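# Stand a closed gift box upright and open its lid

## Task

A closed gift box is lying on one of its sides on the table. Turn it so it rests on its bottom, then open it so the lid stands at least roughly upright (vertical or tipped further back). Concealed magnets keep the lid's flap closed, so it takes some force to open.

## Robot and tools

ROBOT. Two arms, left_arm and right_arm, each carrying an identical five-finger right hand, so the hands are not mirror images. Base positions in the scene frame: left_arm (-0.019, +0.573, +0.016) m, right_arm (+0.007, -0.803, +0.016) m. A camera stand stands behind the arms. Cameras: cam_high, cam_low, cam_left_wrist, cam_right_wrist (each 672x504).

FRAME. Scene frame: origin at table-top height, halfway between the nominal bases; +z up, +x out over the table, left_arm on the +y side. Positions, targets and velocities are in this frame; offsets use its axes, and rotations turn about the Hand target's position. The hand point sits 0.05 m in front of the palm and 0.15 m from the wrist face; its +z runs along the straightened fingers, +y out of the palm, +x across the palm away from the thumb. Straight fingers reach 0.06 to 0.07 m past the point, 0.06 m behind it along -y. A wrist bracket on the little-finger side can collide with things, and with fingers level the wrist can hang up to 0.13 m (palm down) or 0.25 m (palm up) below the point.

ROW LAYOUT. Every motion row is one flat list of 28 numbers, each in [-1, 1], covering both arms even if only one moves: left_arm dx, dy, dz, rx, ry, rz; left hand little, ring, middle, index, thumb_bend, thumb_turn, force_limit, speed; then the same 14 for right_arm and its hand. dx..rz are an offset (not a pose) from that arm's Hand target as it stood when the action or move began; 1.0 equals 0.6 m or 180 degrees, and rx, ry, rz form a single rotation vector. All rows of one action, and all targets in one move list, count from that same start, not from each other. Repeating an offset moves further. Six zeros re-request the current Hand target. Commanded orientation is clipped to within 32 degrees of the measured one per step.

HAND NUMBERS are absolute targets, not offsets. Fingers and thumb_bend: -1 straight, +1 curled. thumb_turn: -1 beside the palm, +1 opposite the fingers. force_limit maps -1..+1 to about 0..10 N at the fingertip (0..15 N for the two thumb motors). speed rises from near zero at -1 to full at +0.48 and stays full up to +1; use -0.94 or lower for a gentle grip. To leave a hand unchanged, resend the eight numbers last sent to it; if none yet, send its hand_measured six values plus hand_force_limit and hand_speed. With thumb turned in, objects about 0.035 to 0.065 m thick, or handles down to about 0.025 m, can be held.

TOOLS.
execute_actions(actions, cameras): actions is a list of actions, each a table of up to 15 rows of 28 numbers, one row per 1/30 s step; a short table repeats its final row. Images return only if actions is empty or cameras requests them.
move(target, speed, blend, stop_force, zero, blocking, cameras): target is one 28-number row or a list of up to 15 rows, all offsets from the starting Hand targets. speed in m/s, 0.002 to 3.2 (default 0.25), turning capped at twice that in rad/s; one value or one per target. blend in m rounds corners in a list; 0 means stop at each. stop_force, 4 to 120 N for both arms, ends an arm's path when its wrist sensor feels that much push against the motion; unreliable for light loose objects or while rotating, and omit it when backing away from a contact. zero (only with stop_force) re-zeros moving arms first when true. blocking=false returns early but cannot be combined with stop_force. Paths are straight, do not avoid obstacles, and can overshoot. Avoid passing near an arm's own base.
wait(seconds 0 to 10, cameras): hold last commands.
stop(cameras): brake a running move.
zoom_image(camera, region [x0, y0, x1, y1] in pixels, at most 504 by 504): enlarge part of the newest image of that camera.
show_instructions(): shows reference images.
zero_wrist_force(arm): re-zero left_arm or right_arm force sensor.
finished_scene(scene): end the current scene, giving its number as printed at the end of results; irreversible.

RESULTS. Each arm reports end_effector_position (m), end_effector_quat_wxyz, velocities, Hand target (base of the next offsets), joint positions and torques, Wrist force and Wrist torque in the hand's own axes plus the peak since last shown, and hand_measured, hand_stopped_by (moving, target, force, stalled, fault) and hand_load_n, all in the hand-number order. A lost grip shows as hand_load_n dropping near 0. A move adds a move: line such as done, off_target, moving, held or fault, with limits like paced or held. done does not prove nothing was touched. A hand often rests short of its Hand target; send the gap as a fresh offset.

AVOID. Forces near 150 N on an arm or joint torques at the limits (elbow 142, wrist joints 51.3 N m) cause a 10 s arm stop. Arms are stiff: aiming even slightly past a firm contact can fault, and faster moves hit harder. Do not let the arms press on each other or close a hand on the other hand. Do not drop, slam or fling the box, and never let it fall off the table or leave it off the table. Overheated motors brake the arm for 30 to 60 s; avoid long stretched-out pushes toward unreachable poses.

Each tool is called after "Call:" as a command line: name --argument value for each argument, lists and objects as JSON in quotes; but a table of rows of numbers goes row by row, as --pt "numbers of a row", without its own name.

Reference images:

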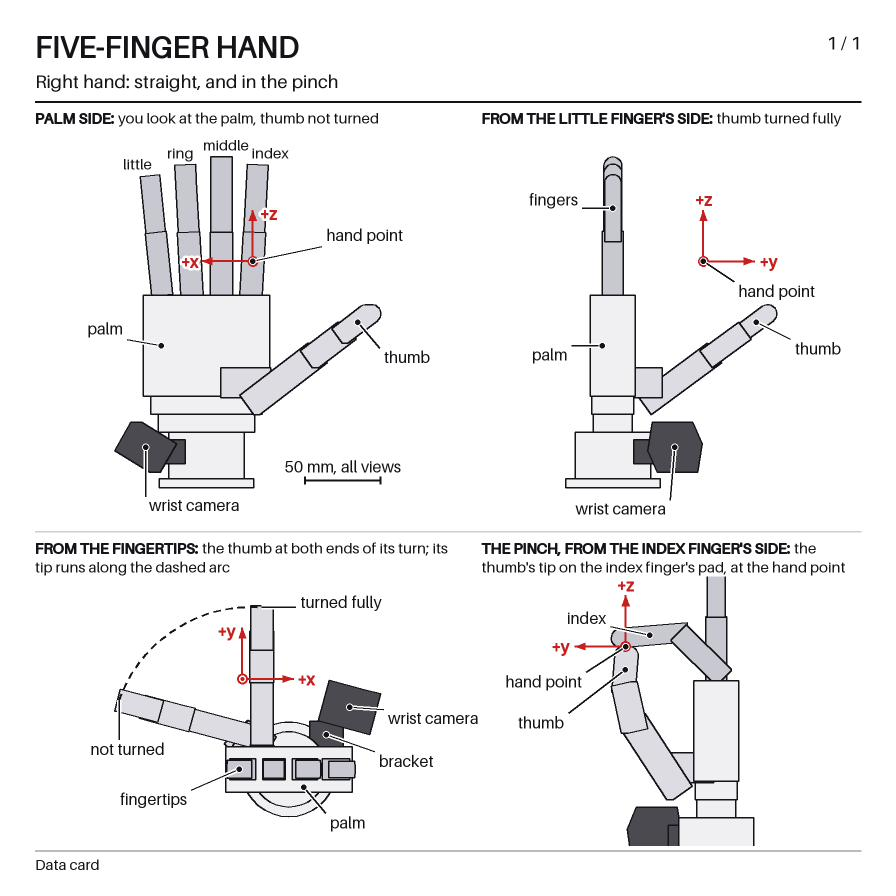

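## Session

Call:
execute_actions --actions '[]'

Scene clock: 0.00 s.
left_arm: end_effector_position=(-0.1335, +1.0303, +0.6661) hand_measured=(-1.000, -1.000, -1.000, -1.000, -1.000, -1.000) hand_load_n=(+0.0, +0.0, +0.0, +0.0, +0.0, +0.0) hand_stopped_by=(target, target, target, target, target, target) hand_force_limit=0.00 hand_speed=-0.80 end_effector_quat_wxyz=(+0.033, +0.728, -0.684, -0.018) | right_arm: end_effector_position=(+0.0624, -1.2564, +0.6598) hand_measured=(-1.000, -1.000, -1.000, -1.000, -1.000, -1.000) hand_load_n=(+0.0, +0.0, +0.0, +0.0, +0.0, +0.0) hand_stopped_by=(target, target, target, target, target, target) hand_force_limit=0.00 hand_speed=-0.80 end_effector_quat_wxyz=(+0.003, +0.774, +0.631, -0.057)
Joint positions: left_arm=[1.257 -1.634 1.432 1.818 1.51 -1.968] | right_arm=[-1.965 -1.711 1.473 1.705 1.619 -1.766]
Joint velocities: within noise
Joint torques (N m): no reading
Wrist force (N): no reading
Wrist torque (N m): no reading
Wrist force, peak (N): no reading
Hand target: left_arm -0.1335, +1.0303, +0.6661; +0.033, +0.728, -0.684, -0.018 | right_arm +0.0624, -1.2564, +0.6598; +0.003, +0.774, +0.631, -0.057

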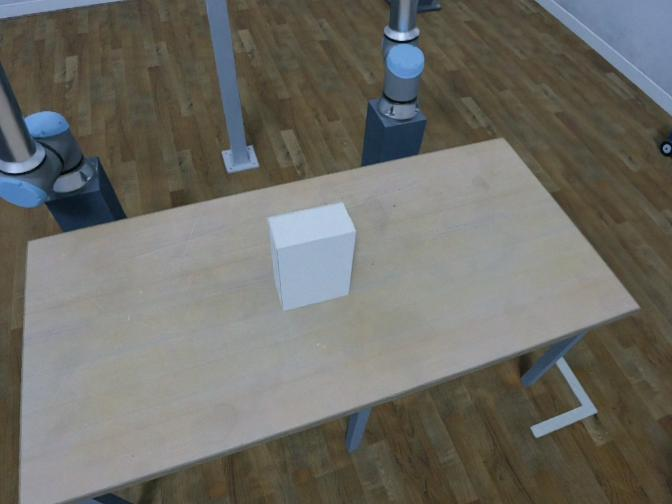

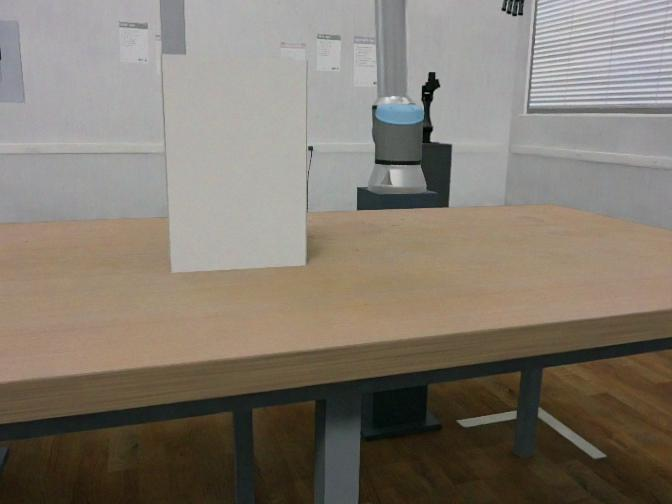

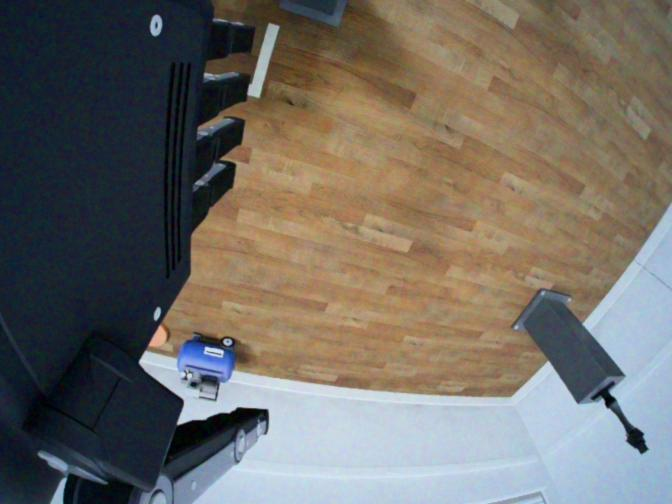

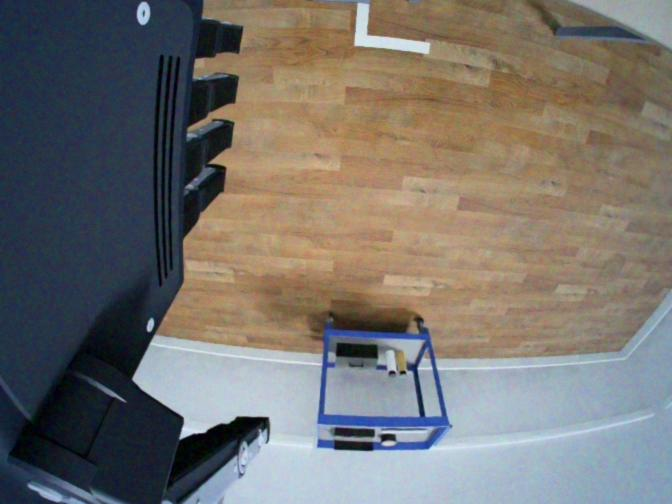

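Call:
zoom_image --camera "cam_high" --region '[240, 180, 390, 330]'

Call:
zoom_image --camera "cam_low" --region '[130, 30, 380, 290]'

Scaled by 3.360.

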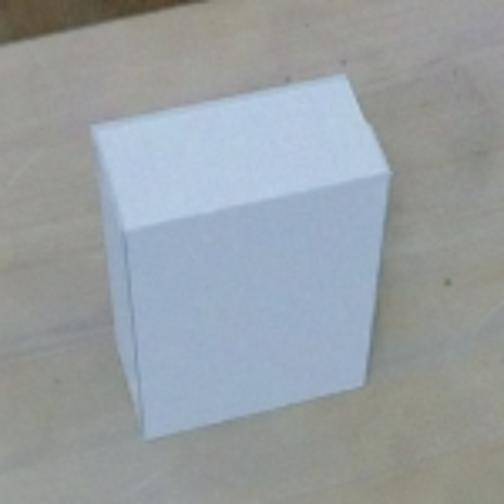

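Scaled by 1.938.

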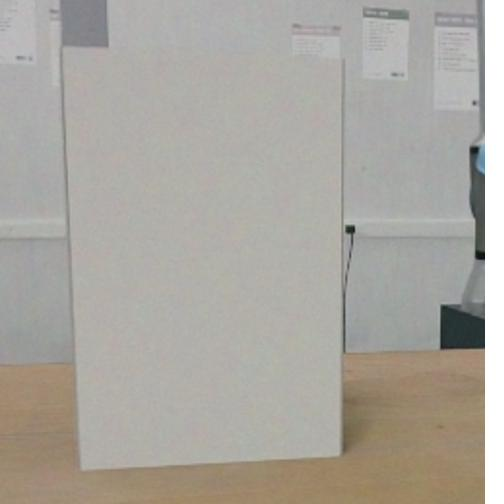

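Call:
move --target '[0.84,-0.467,-0.1,0.11,-0.311,-0.727,-1,-1,-1,-1,-1,-1,0,-0.8,0.65,0.55,-0.1,-0.1155,-0.27,0.78,-1,-1,-1,-1,-1,-1,0,-0.8]' --speed 0.6

Scene clock: 40.20 s.
left_arm: end_effector_position=(+0.3705, +0.7501, +0.6062) hand_measured=(-1.000, -1.000, -1.000, -1.000, -1.000, -1.000) hand_load_n=(+0.0, +0.0, +0.0, +0.0, -0.5, +0.0) hand_stopped_by=(target, target, target, target, target, target) hand_force_limit=0.00 hand_speed=-0.80 end_effector_quat_wxyz=(+0.354, +0.354, +0.853, -0.146) | right_arm: end_effector_position=(+0.4524, -0.9265, +0.5998) hand_measured=(-1.000, -1.000, -1.000, -1.000, -1.000, -1.000) hand_load_n=(+0.0, -0.5, +0.0, -0.5, +0.0, +0.0) hand_stopped_by=(target, target, target, target, target, target) hand_force_limit=0.00 hand_speed=-0.80 end_effector_quat_wxyz=(+0.353, -0.353, +0.854, +0.146)
Joint positions: left_arm=[0.453 -1.834 1.793 1.278 2.297 -0.478] | right_arm=[-1.133 -1.609 1.751 1.756 0.844 -3.614]
Joint torques (N m): left_arm=[11.55 -10.82 -30.88 4.06 0.18 1.8] | right_arm=[11.27 -42.11 -35.88 6.48 1.11 0.67]
Wrist force (N): left_arm=[-1.2 0.4 0.4] | right_arm=[-0.2 -0.3 -0.4]
Wrist torque (N m): left_arm=[0.07 0.07 -0.02] | right_arm=[-0.14 -0.20 -0.12]
Wrist force, peak (N): left_arm=[-1.5 0.9 1.2] | right_arm=[-1.3 -0.9 1.0]
Hand target: left_arm +0.3705, +0.7501, +0.6061; +0.354, +0.354, +0.853, -0.146 | right_arm +0.4524, -0.9264, +0.5998; +0.353, -0.353, +0.854, +0.146
Off the commanded pose: left_arm 0.000 m, 0 deg | right_arm 0.000 m, 0 deg.
move: done

Call:
move --target '[-0.05,-0.58,-0.18,0,0,0,-1,-1,-1,-1,-1,-1,0,-0.8,-0.17,0.7,-0.17,0,0,0,-1,-1,-1,-1,-1,-1,0,-0.8]' --speed 0.5 --cameras '["all"]'

Scene clock: 45.80 s.
left_arm: end_effector_position=(+0.3405, +0.4021, +0.4981) hand_measured=(-1.000, -1.000, -1.000, -1.000, -1.000, -1.000) hand_load_n=(+0.0, +0.0, +0.0, +0.0, -0.5, +0.0) hand_stopped_by=(target, target, target, target, target, target) hand_force_limit=0.00 hand_speed=-0.80 end_effector_quat_wxyz=(+0.354, +0.354, +0.853, -0.146) | right_arm: end_effector_position=(+0.3504, -0.5064, +0.4978) hand_measured=(-1.000, -1.000, -1.000, -1.000, -1.000, -1.000) hand_load_n=(+0.0, +0.0, +0.0, +0.0, +0.0, +0.0) hand_stopped_by=(target, target, target, target, target, target) hand_force_limit=0.00 hand_speed=-0.80 end_effector_quat_wxyz=(+0.353, -0.353, +0.854, +0.146)
Joint positions: left_arm=[-1.669 -2.324 2.177 1.163 0.981 -2.299] | right_arm=[-0.317 -2.026 2.084 1.089 0.889 -2.52]
Joint torques (N m): left_arm=[11.74 25.46 -34.64 0.9 0.48 1.66] | right_arm=[11.45 -15.95 -48.83 1.05 0.95 3.34]
Wrist force (N): left_arm=[-1.1 0.2 0.2] | right_arm=[-0.3 -0.5 -0.3]
Wrist torque (N m): left_arm=[0.07 0.06 -0.07] | right_arm=[-0.08 -0.15 -0.01]
Wrist force, peak (N): left_arm=[-2.3 -2.7 1.9] | right_arm=[0.2 -3.1 -2.1]
Hand target: left_arm +0.3405, +0.4021, +0.4981; +0.354, +0.354, +0.853, -0.146 | right_arm +0.3504, -0.5064, +0.4978; +0.353, -0.353, +0.854, +0.146
Off the commanded pose: left_arm 0.000 m, 0 deg | right_arm 0.000 m, 0 deg.
move: done; limits=paced
camera_calibration:
cam_left_wrist: T_world_to_cam=[[0.542467, 0.82273, -0.169838, -0.432479], [0.292543, 0.0045109, 0.956242, -0.57237], [0.787495, -0.568415, -0.238237, 0.197522], [0, 0, 0, 1]] pos_world=[0.246501, 0.470669, 0.52093]
cam_right_wrist: T_world_to_cam=[[-0.829495, 0.538544, -0.148014, 0.630618], [0.0234423, 0.298352, 0.954168, -0.325858], [0.558021, 0.788008, -0.260106, 0.452274], [0, 0, 0, 1]] pos_world=[0.278356, -0.598791, 0.521903]

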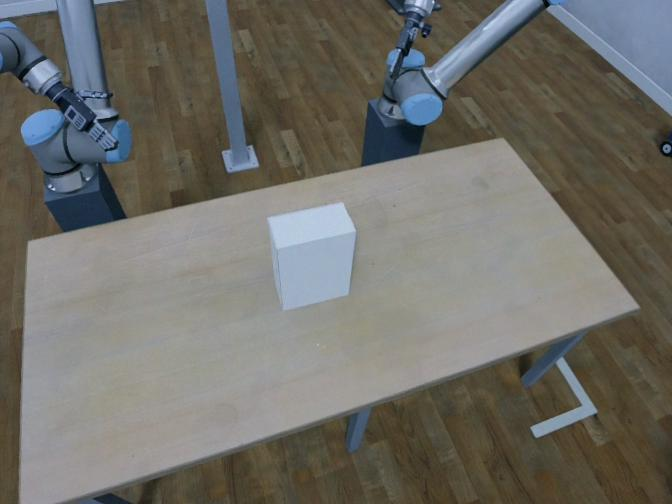

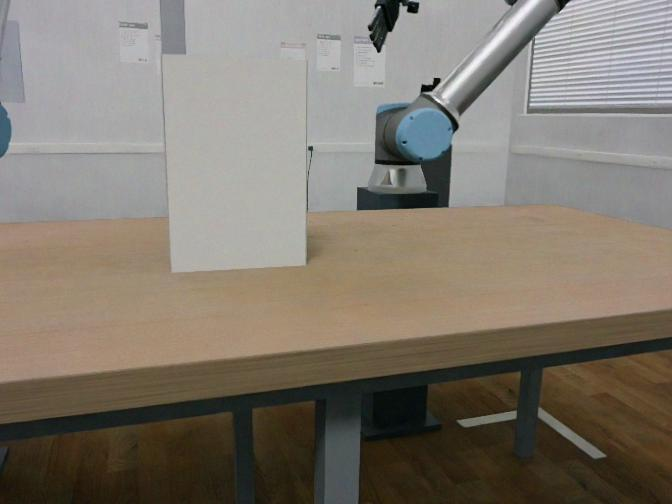

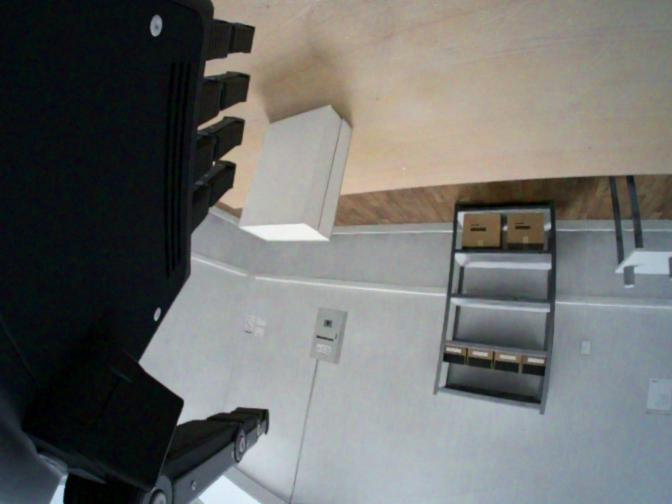

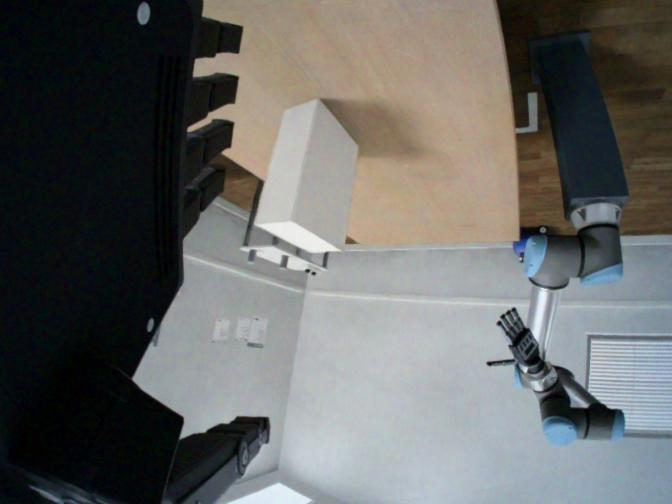

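Call:
zoom_image --camera "cam_left_wrist" --region '[230, 90, 380, 250]'

Call:
zoom_image --camera "cam_right_wrist" --region '[235, 85, 385, 265]'

Scaled by 3.150 from the camera's 672x504 image, which has a finer 960x720 frame.

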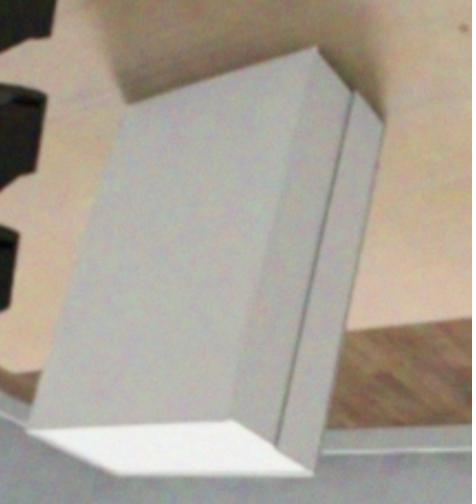

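Scaled by 2.800 from the camera's 672x504 image, which has a finer 960x720 frame.

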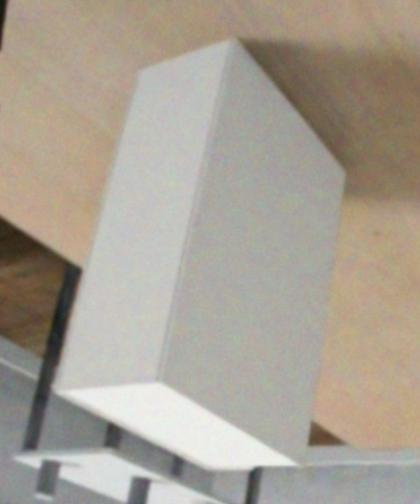

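Call:
zoom_image --camera "cam_left_wrist" --region '[290, 180, 350, 250]'

Call:
zoom_image --camera "cam_high" --region '[330, 190, 370, 240]'

Call:
zoom_image --camera "cam_left_wrist" --region '[310, 95, 360, 150]'

Call:
zoom_image --camera "cam_right_wrist" --region '[250, 190, 330, 260]'

Call:
zoom_image --camera "cam_high" --region '[260, 205, 310, 255]'

Call:
zoom_image --camera "cam_low" --region '[270, 40, 330, 120]'

Call:
zoom_image --camera "cam_low" --region '[150, 40, 210, 120]'

Scaled by 7.200 from the camera's 672x504 image, which has a finer 960x720 frame.

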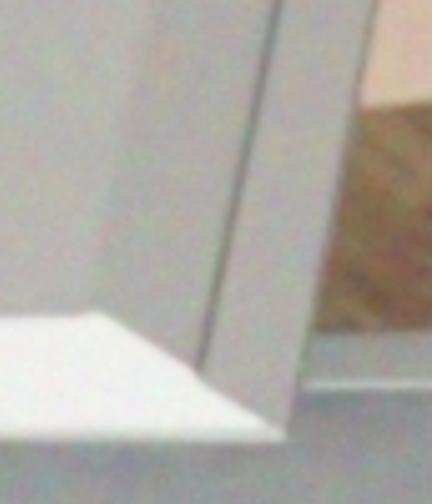

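Scaled by 10.080.

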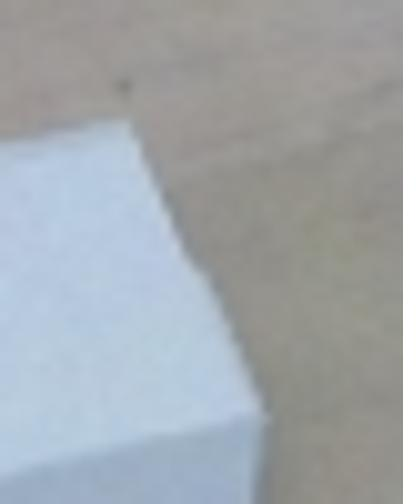

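Scaled by 9.164 from the camera's 672x504 image, which has a finer 960x720 frame.

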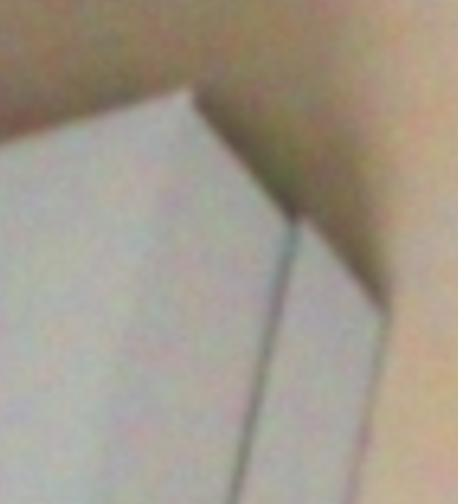

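Scaled by 6.300 from the camera's 672x504 image, which has a finer 960x720 frame.

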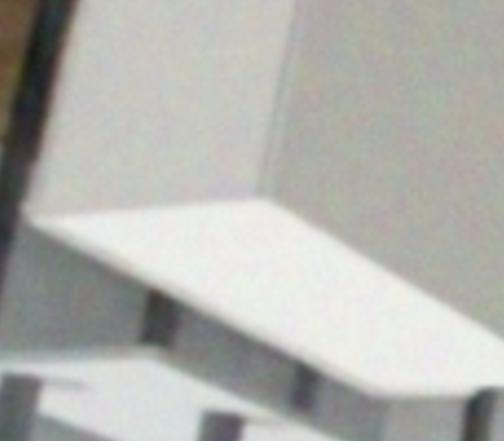

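Scaled by 10.080.

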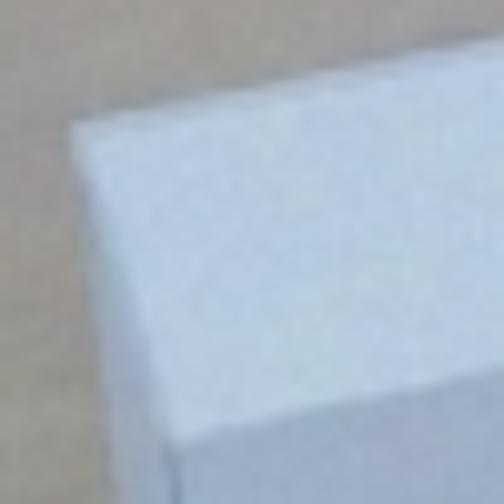

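Scaled by 6.300.

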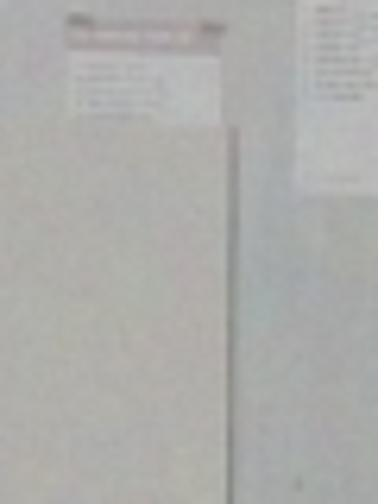

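Scaled by 6.300.

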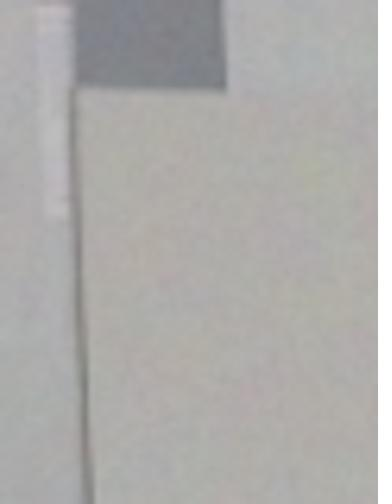

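Call:
move --target '[0.633,-0.35,-0.05,0.291,-0.12,-0.702,-1,-1,-1,-1,-1,-1,0,-0.8,0.733,0.26,-0.05,-0.098,0.236,-0.236,-1,-1,-1,-1,-1,-1,0,-0.8]' --speed 0.5 --cameras '["all"]'

Scene clock: 136.30 s.
left_arm: end_effector_position=(+0.7202, +0.1920, +0.4681) hand_measured=(-1.000, -1.000, -1.000, -1.000, -1.000, -1.000) hand_load_n=(+0.0, +0.0, +0.0, +0.0, +0.0, +0.0) hand_stopped_by=(target, target, target, target, target, target) hand_force_limit=0.00 hand_speed=-0.80 end_effector_quat_wxyz=(+0.000, +1.000, +0.000, -0.001) | right_arm: end_effector_position=(+0.7902, -0.3504, +0.4678) hand_measured=(-1.000, -1.000, -1.000, -1.000, -1.000, -1.000) hand_load_n=(+0.0, +0.0, +0.0, +0.0, -0.5, +0.0) hand_stopped_by=(target, target, target, target, target, target) hand_force_limit=0.00 hand_speed=-0.80 end_effector_quat_wxyz=(+0.001, -0.001, +1.000, -0.001)
Joint positions: left_arm=[-0.586 -0.93 0.848 1.654 1.572 0.966] | right_arm=[0.276 -0.898 0.794 1.673 1.572 -1.298]
Joint torques (N m): left_arm=[16.21 -77.61 -46.01 3.78 -0.03 1.72] | right_arm=[-7.75 -77.21 -49.33 4.47 -1.22 -1.37]
Wrist force (N): left_arm=[0.1 0.0 0.0] | right_arm=[0.3 -0.2 -0.1]
Wrist torque (N m): left_arm=[0.00 -0.02 0.05] | right_arm=[-0.06 -0.12 0.04]
Wrist force, peak (N): left_arm=[1.5 1.2 0.0] | right_arm=[0.6 -1.0 -0.9]
Hand target: left_arm +0.7203, +0.1921, +0.4681; +0.000, +1.000, +0.000, -0.001 | right_arm +0.7902, -0.3504, +0.4678; +0.001, -0.001, +1.000, -0.001
Off the commanded pose: left_arm 0.000 m, 0 deg | right_arm 0.000 m, 0 deg.
move: done
camera_calibration:
cam_left_wrist: T_world_to_cam=[[0.262546, -0.964718, 0.0197128, -0.0146508], [-0.81956, -0.212165, 0.532266, 0.387171], [-0.509304, -0.1559, -0.846348, 0.911289], [0, 0, 0, 1]] pos_world=[0.78528, 0.21008, 0.565478]
cam_right_wrist: T_world_to_cam=[[-0.252927, 0.966638, 0.0404838, 0.513059], [0.833972, 0.19662, 0.515588, -0.82497], [0.490427, 0.164168, -0.85588, 0.189572], [0, 0, 0, 1]] pos_world=[0.724797, -0.364858, 0.566825]

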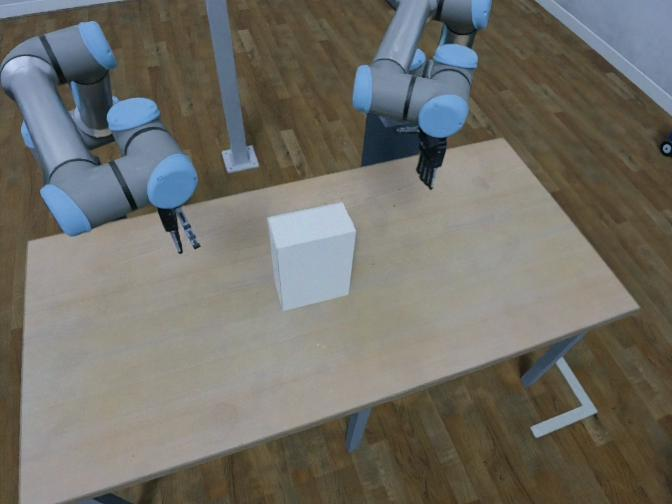

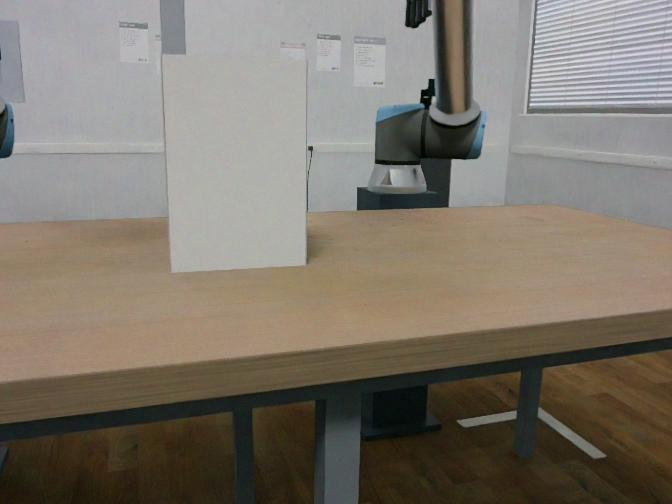

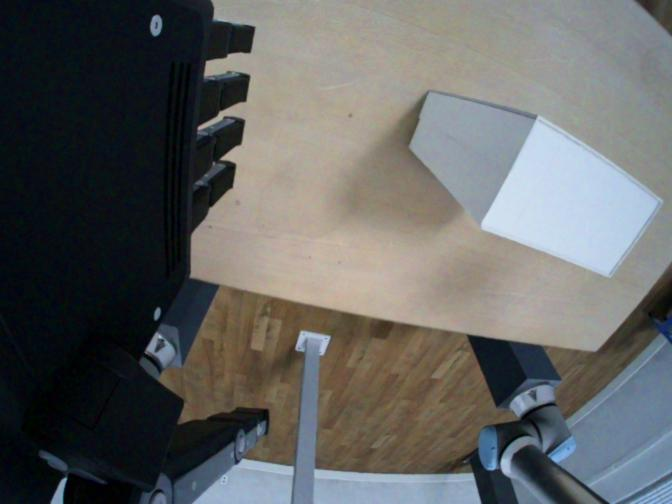

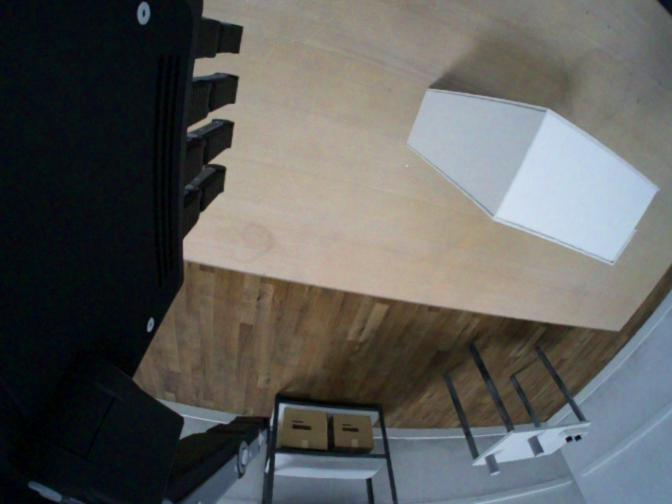

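Call:
zoom_image --camera "cam_right_wrist" --region '[480, 90, 670, 270]'

Call:
zoom_image --camera "cam_left_wrist" --region '[470, 90, 670, 280]'

Scaled by 2.653 from the camera's 672x504 image, which has a finer 960x720 frame.

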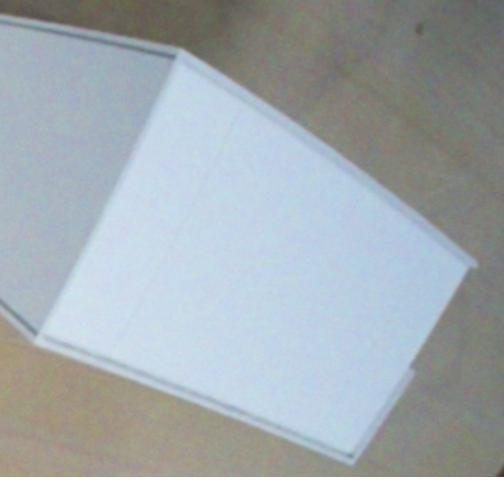

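Scaled by 2.520 from the camera's 672x504 image, which has a finer 960x720 frame.

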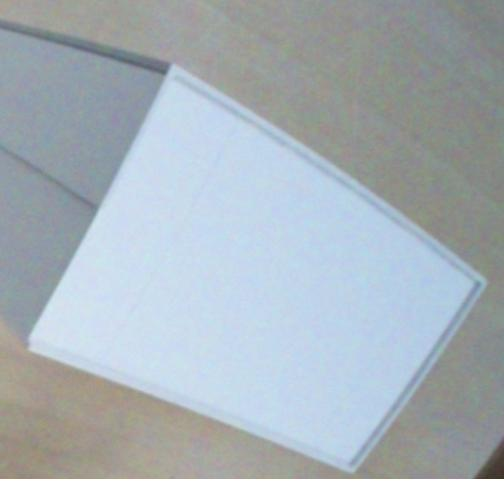

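Call:
move --target '[0,-0.303,-0.222,0,0,0,-1,-1,-1,-1,-1,-1,0,-0.8,0,0.317,-0.222,0,0,0,-1,-1,-1,-1,-1,-1,0,-0.8]' --speed 0.25 --cameras '["all"]'

Call:
zoom_image --camera "cam_low" --region '[130, 0, 350, 180]'

Call:
zoom_image --camera "cam_high" --region '[230, 120, 400, 290]'

Scene clock: 146.37 s.
left_arm: end_effector_position=(+0.7199, +0.0103, +0.3347) hand_measured=(-1.000, -1.000, -1.000, -1.000, -1.000, -1.000) hand_load_n=(+0.0, +0.0, +0.0, +0.0, +0.0, +0.0) hand_stopped_by=(target, target, target, target, target, target) hand_force_limit=0.00 hand_speed=-0.80 end_effector_quat_wxyz=(+0.000, +1.000, +0.000, -0.001) | right_arm: end_effector_position=(+0.7897, -0.1604, +0.3343) hand_measured=(-1.000, -1.000, -1.000, -1.000, -1.000, -1.000) hand_load_n=(+0.0, +0.0, +0.0, +0.0, +0.0, +0.0) hand_stopped_by=(target, target, target, target, target, target) hand_force_limit=0.00 hand_speed=-0.80 end_effector_quat_wxyz=(+0.001, -0.001, +1.000, +0.000)
Joint positions: left_arm=[-0.75 -0.743 0.76 1.554 1.572 0.802] | right_arm=[0.477 -0.66 0.61 1.62 1.572 -1.097]
Joint torques (N m): left_arm=[7.46 -102.72 -35.43 4.66 0.94 0.84] | right_arm=[-1.4 -112.39 -35.08 4.55 1.15 -0.33]
Wrist force (N): left_arm=[0.2 -0.2 -0.2] | right_arm=[0.4 -0.3 -0.2]
Wrist torque (N m): left_arm=[0.00 -0.04 0.05] | right_arm=[-0.05 -0.06 -0.12]
Wrist force, peak (N): left_arm=[-0.4 3.5 3.3] | right_arm=[0.4 3.3 3.5]
Hand target: left_arm +0.7198, +0.0104, +0.3346; +0.000, +1.000, +0.000, -0.001 (not the last commanded pose) | right_arm +0.7896, -0.1604, +0.3343; +0.001, -0.001, +1.000, +0.000 (not the last commanded pose)
Off the commanded pose: left_arm 0.000 m, 0 deg | right_arm 0.001 m, 0 deg.
move: held (left_arm, right_arm; a check stopped the path); limits=held
pose unreachable (left arm): on one or more control steps of this call, first in action 0 (counted from 0), this arm could not follow its commanded pose, so it was not sent that pose on those steps. It may still have moved: this result reports where it is.
cause: moving toward the commanded pose would bring a part of the arm too close to another arm (a part of this arm just beyond joint 3 (elbow) and a part of the right arm just beyond its joint 5 (wrist 2), where that arm would come to rest).
pose unreachable (right arm): on one or more control steps of this call, first in action 0 (counted from 0), this arm could not follow its commanded pose, so it was not sent that pose on those steps. It may still have moved: this result reports where it is.
cause: moving toward the commanded pose would bring a part of the arm too close to another arm (a part of this arm just beyond joint 5 (wrist 2) and a part of the left arm just beyond its joint 3 (elbow), along the way the arms are being sent, or toward where that arm still pushes).
camera_calibration:
cam_left_wrist: T_world_to_cam=[[0.262277, -0.964787, 0.019918, -0.187085], [-0.81969, -0.211846, 0.532192, 0.41937], [-0.509233, -0.155909, -0.846389, 0.769903], [0, 0, 0, 1]] pos_world=[0.784881, 0.0283787, 0.432178]
cam_right_wrist: T_world_to_cam=[[-0.252958, 0.966615, 0.0408414, 0.334637], [0.833774, 0.196393, 0.515994, -0.793131], [0.490747, 0.164577, -0.855618, 0.044107], [0, 0, 0, 1]] pos_world=[0.724296, -0.174959, 0.433323]

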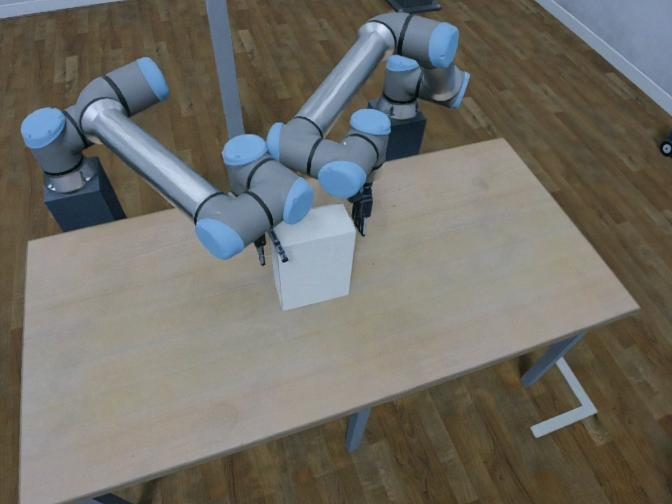

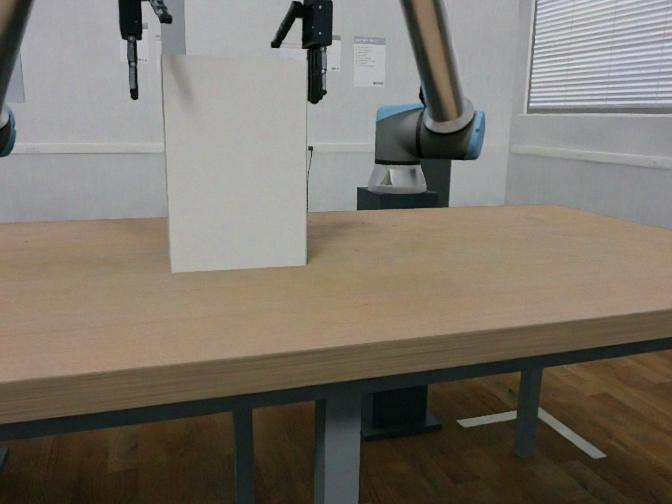

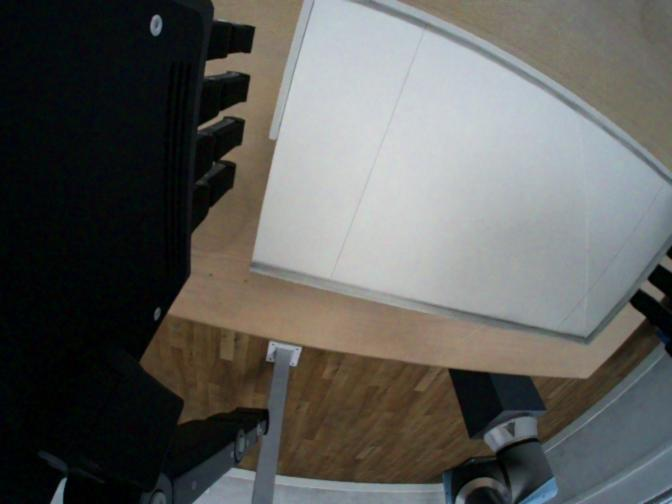

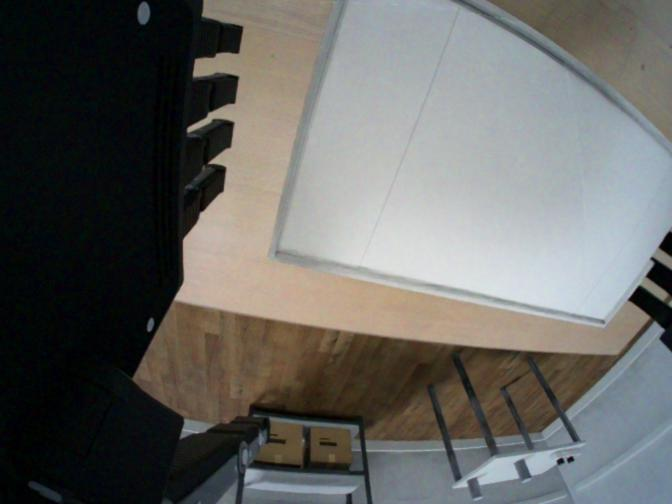

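Scaled by 2.291.

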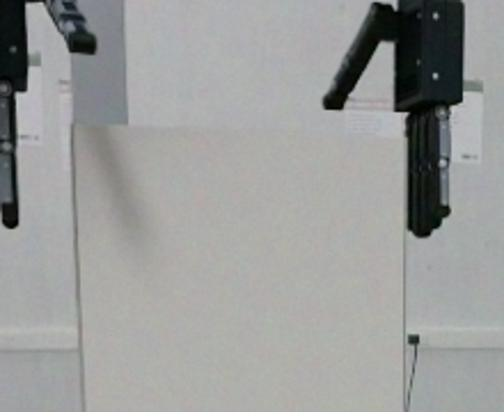

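Scaled by 2.965.

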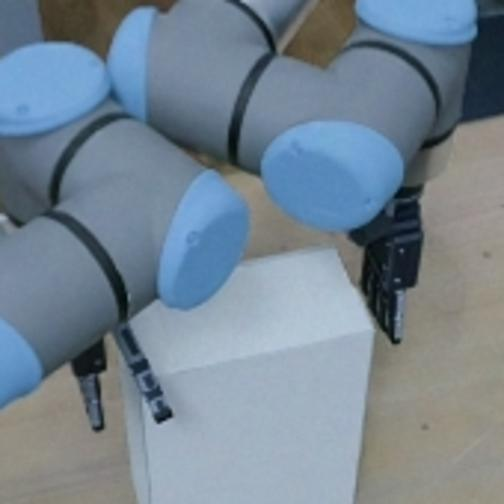

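Call:
move --pt "0 0.07 0.02 -0.04 0 0 -1 -1 -1 -1 -1 -1 0 -0.8 0 -0.05 0.02 0.04 0 0 -1 -1 -1 -1 -1 -1 0 -0.8" --pt "0 0.124 0.027 -0.1667 0 0 -1 -1 -1 -1 -1 -1 0 -0.8 0 -0.066 0.027 0.1667 0 0 -1 -1 -1 -1 -1 -1 0 -0.8" --blend 0.01 --cameras '["all"]'

Call:
zoom_image --camera "cam_low" --region '[130, 0, 350, 180]'

Scene clock: 167.20 s.
left_arm: end_effector_position=(+0.7198, +0.0849, +0.3509) hand_measured=(-1.000, -1.000, -1.000, -1.000, -1.000, -1.000) hand_load_n=(+0.0, +0.0, +0.5, +0.0, +0.0, +0.0) hand_stopped_by=(target, target, target, target, target, target) hand_force_limit=0.00 hand_speed=-0.80 end_effector_quat_wxyz=(+0.259, +0.966, +0.000, -0.001) | right_arm: end_effector_position=(+0.7896, -0.2000, +0.3507) hand_measured=(-1.000, -1.000, -1.000, -1.000, -1.000, -1.000) hand_load_n=(+0.0, +0.0, +0.0, +0.0, +0.0, +0.0) hand_stopped_by=(target, target, target, target, target, target) hand_force_limit=0.00 hand_speed=-0.80 end_effector_quat_wxyz=(+0.001, +0.000, +0.966, +0.258)
Joint positions: left_arm=[-0.567 -0.941 1.123 1.08 2.002 0.917] | right_arm=[0.305 -0.868 1.03 1.237 1.075 -1.225]
Joint torques (N m): left_arm=[-8.35 -77.02 -47.15 1.77 1.94 -1.74] | right_arm=[2.28 -69.86 -39.19 4.13 -2.15 3.13]
Wrist force (N): left_arm=[0.0 0.6 0.2] | right_arm=[0.1 0.6 -0.4]
Wrist torque (N m): left_arm=[0.01 -0.02 0.02] | right_arm=[0.04 -0.11 0.14]
Wrist force, peak (N): left_arm=[0.1 2.3 0.5] | right_arm=[0.4 -1.4 -1.0]
Hand target: left_arm +0.7198, +0.0848, +0.3508; +0.259, +0.966, +0.000, -0.001 | right_arm +0.7896, -0.2000, +0.3505; +0.001, +0.000, +0.966, +0.258
Off the commanded pose: left_arm 0.000 m, 0 deg | right_arm 0.000 m, 0 deg.
move: done
camera_calibration:
cam_left_wrist: T_world_to_cam=[[0.262326, -0.825755, 0.499314, -0.295468], [-0.819629, 0.0824306, 0.566933, 0.389358], [-0.509306, -0.557973, -0.655189, 0.762298], [0, 0, 0, 1]] pos_world=[0.784881, 0.149263, 0.42624]
cam_right_wrist: T_world_to_cam=[[-0.25317, 0.816688, 0.51858, 0.174928], [0.833643, -0.0878144, 0.545279, -0.860746], [0.490861, 0.570359, -0.658594, 0.0766948], [0, 0, 0, 1]] pos_world=[0.724195, -0.262191, 0.429143]

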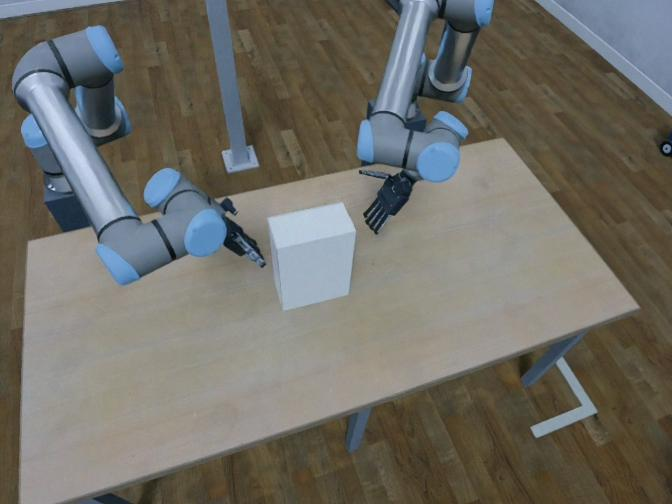

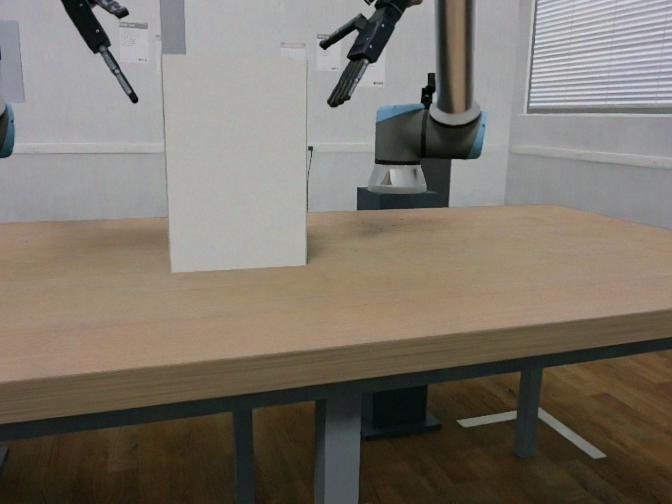

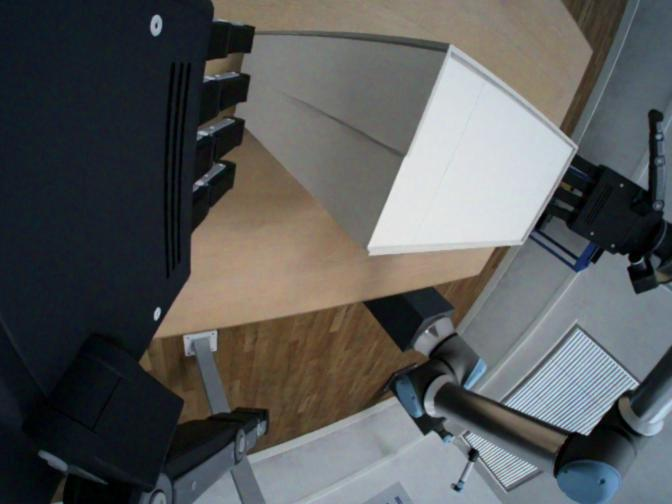

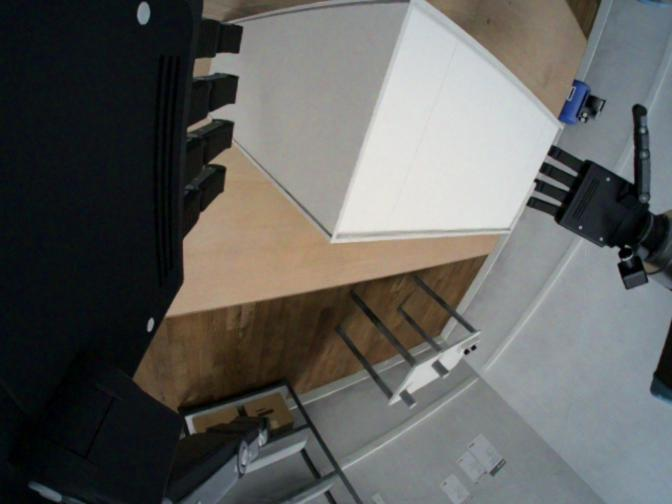

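Scaled by 2.291.

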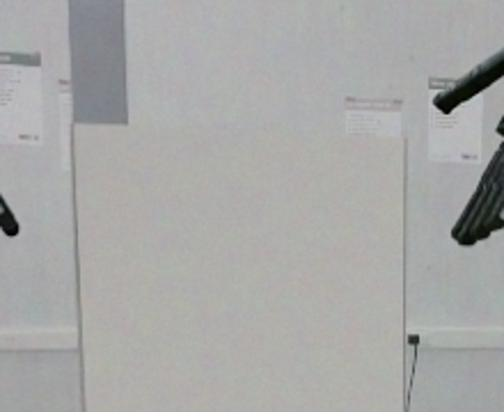

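Call:
move --target '[0,-0.052,0,0,0,0,-1,-1,-1,-1,-1,-1,-0.8,-0.8,0,0.025,0,0,0,0,-1,-1,-1,-1,-1,-1,-0.8,-0.8]' --speed 0.15

Call:
move --target '[0,0,0,0,0,0,-0.3,-0.3,-0.3,-0.3,-1,-1,-0.7,-0.93,0,0,0,0,0,0,-0.3,-0.3,-0.3,-0.3,-1,-1,-0.7,-0.93]' --cameras '["all"]'

Call:
zoom_image --camera "cam_low" --region '[130, 0, 350, 180]'

Scene clock: 178.77 s.
left_arm: end_effector_position=(+0.7199, +0.0535, +0.3509) hand_measured=(-1.000, -1.000, -1.000, -1.000, -1.000, -1.000) hand_load_n=(+0.5, +0.0, +0.0, +0.0, +0.0, +0.0) hand_stopped_by=(target, target, target, target, target, target) hand_force_limit=-0.80 hand_speed=-0.80 end_effector_quat_wxyz=(+0.259, +0.966, +0.000, -0.001) | right_arm: end_effector_position=(+0.7897, -0.1849, +0.3504) hand_measured=(-1.000, -1.000, -1.000, -1.000, -1.000, -1.000) hand_load_n=(+0.0, +0.0, +0.0, +0.0, +0.0, +0.0) hand_stopped_by=(target, target, target, target, target, target) hand_force_limit=-0.80 hand_speed=-0.80 end_effector_quat_wxyz=(+0.001, +0.000, +0.966, +0.258)
Joint positions: left_arm=[-0.599 -0.92 1.087 1.082 1.992 0.884] | right_arm=[0.322 -0.854 1.005 1.239 1.078 -1.206]
Joint torques (N m): left_arm=[13.52 -98.41 -29.79 3.7 1.5 1.71] | right_arm=[-6.95 -103.23 -36.62 5.73 0.11 -2.62]
Wrist force (N): left_arm=[0.2 0.2 0.1] | right_arm=[0.1 0.3 -0.6]
Wrist torque (N m): left_arm=[-0.03 -0.06 0.09] | right_arm=[0.01 -0.10 0.09]
Wrist force, peak (N): left_arm=[-0.1 1.1 0.4] | right_arm=[0.2 0.7 -0.4]
Hand target: left_arm +0.7198, +0.0536, +0.3508; +0.259, +0.966, +0.000, -0.001 | right_arm +0.7896, -0.1850, +0.3505; +0.001, +0.000, +0.966, +0.258
Off the commanded pose: left_arm 0.000 m, 0 deg | right_arm 0.000 m, 0 deg.
move: done

Scene clock: 182.57 s.
left_arm: end_effector_position=(+0.7198, +0.0536, +0.3508) hand_measured=(-0.300, -0.378, -0.470, -0.300, -1.000, -1.000) hand_load_n=(+0.0, +2.0, +1.5, +1.5, +0.0, +0.0) hand_stopped_by=(target, force, force, force, target, target) hand_force_limit=-0.70 hand_speed=-0.93 end_effector_quat_wxyz=(+0.259, +0.966, +0.000, -0.001) | right_arm: end_effector_position=(+0.7896, -0.1850, +0.3505) hand_measured=(-0.306, -0.568, -0.686, -0.600, -1.000, -1.000) hand_load_n=(+2.0, +2.0, +0.0, +0.0, +0.0, +0.0) hand_stopped_by=(force, force, force, force, target, target) hand_force_limit=-0.70 hand_speed=-0.93 end_effector_quat_wxyz=(+0.001, +0.000, +0.966, +0.258)
Joint positions: left_arm=[-0.599 -0.92 1.087 1.082 1.992 0.884] | right_arm=[0.321 -0.854 1.005 1.239 1.078 -1.206]
Joint torques (N m): left_arm=[8.53 -98.21 -34.92 1.45 2.65 2.23] | right_arm=[2.19 -105.32 -36.21 3.21 -2.46 -2.66]
Wrist force (N): left_arm=[0.3 -3.4 0.4] | right_arm=[0.1 -3.2 -0.5]
Wrist torque (N m): left_arm=[0.22 -0.09 0.00] | right_arm=[0.20 -0.09 -0.07]
Wrist force, peak (N): left_arm=[0.2 -3.7 0.3] | right_arm=[0.0 -3.6 -0.6]
Hand target: left_arm +0.7198, +0.0536, +0.3508; +0.259, +0.966, +0.000, -0.001 | right_arm +0.7896, -0.1850, +0.3505; +0.001, +0.000, +0.966, +0.258
Off the commanded pose: left_arm 0.000 m, 0 deg | right_arm 0.000 m, 0 deg.
move: done
camera_calibration:
cam_left_wrist: T_world_to_cam=[[0.262326, -0.825674, 0.499447, -0.321248], [-0.819626, 0.0825262, 0.566924, 0.391976], [-0.509312, -0.558079, -0.655095, 0.744799], [0, 0, 0, 1]] pos_world=[0.784881, 0.118062, 0.42614]
cam_right_wrist: T_world_to_cam=[[-0.252956, 0.81663, 0.518777, 0.1625], [0.83379, -0.0879658, 0.545028, -0.859497], [0.490721, 0.570419, -0.658646, 0.0681646], [0, 0, 0, 1]] pos_world=[0.724296, -0.247191, 0.429045]

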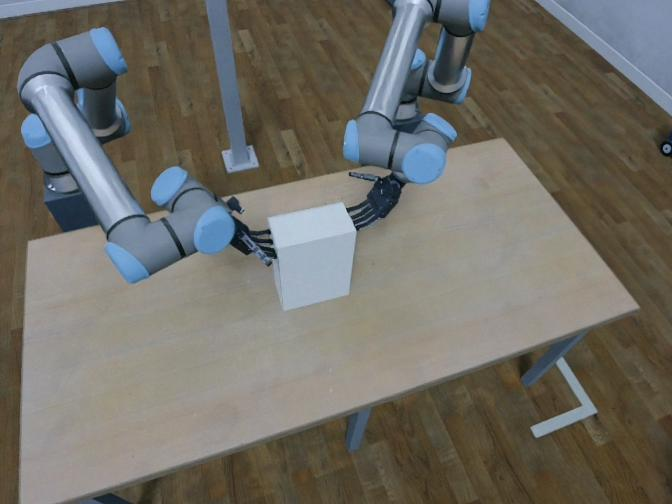

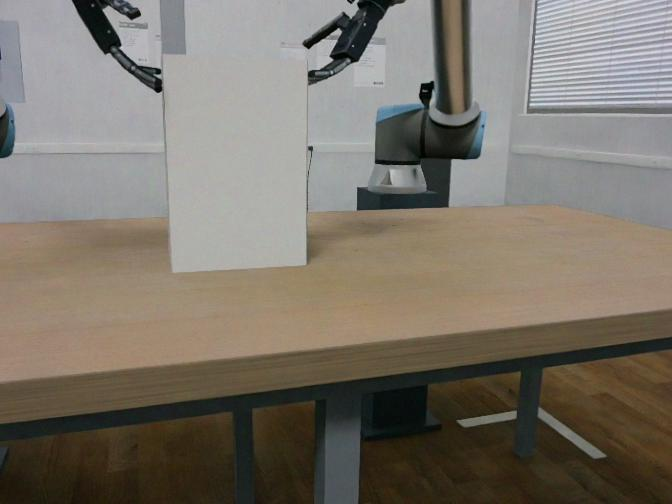

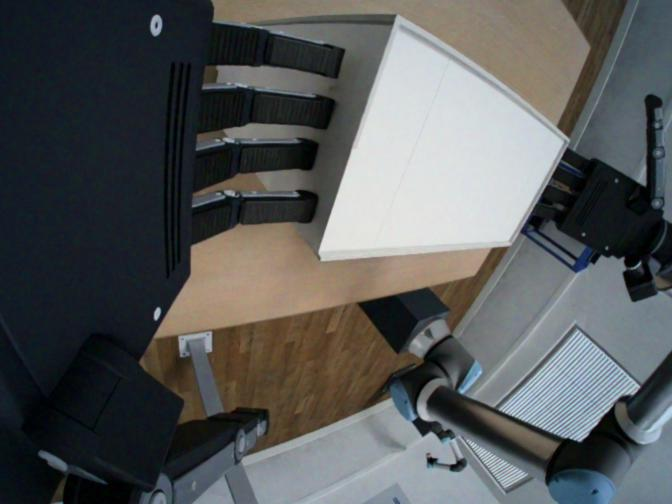

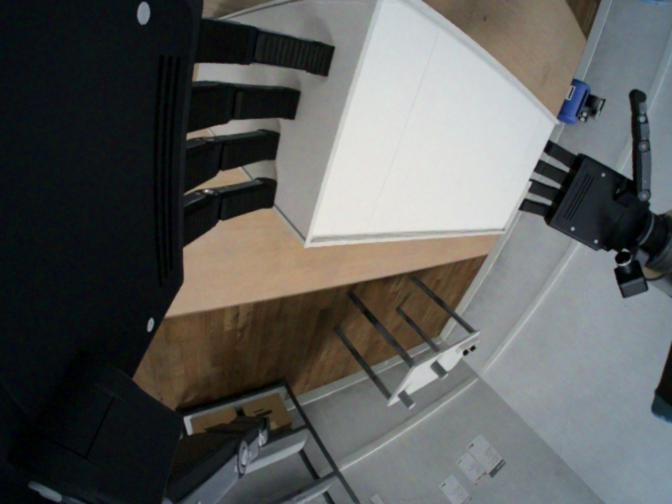

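Scaled by 2.291.

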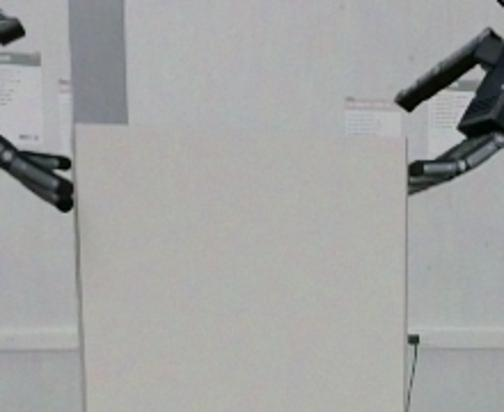

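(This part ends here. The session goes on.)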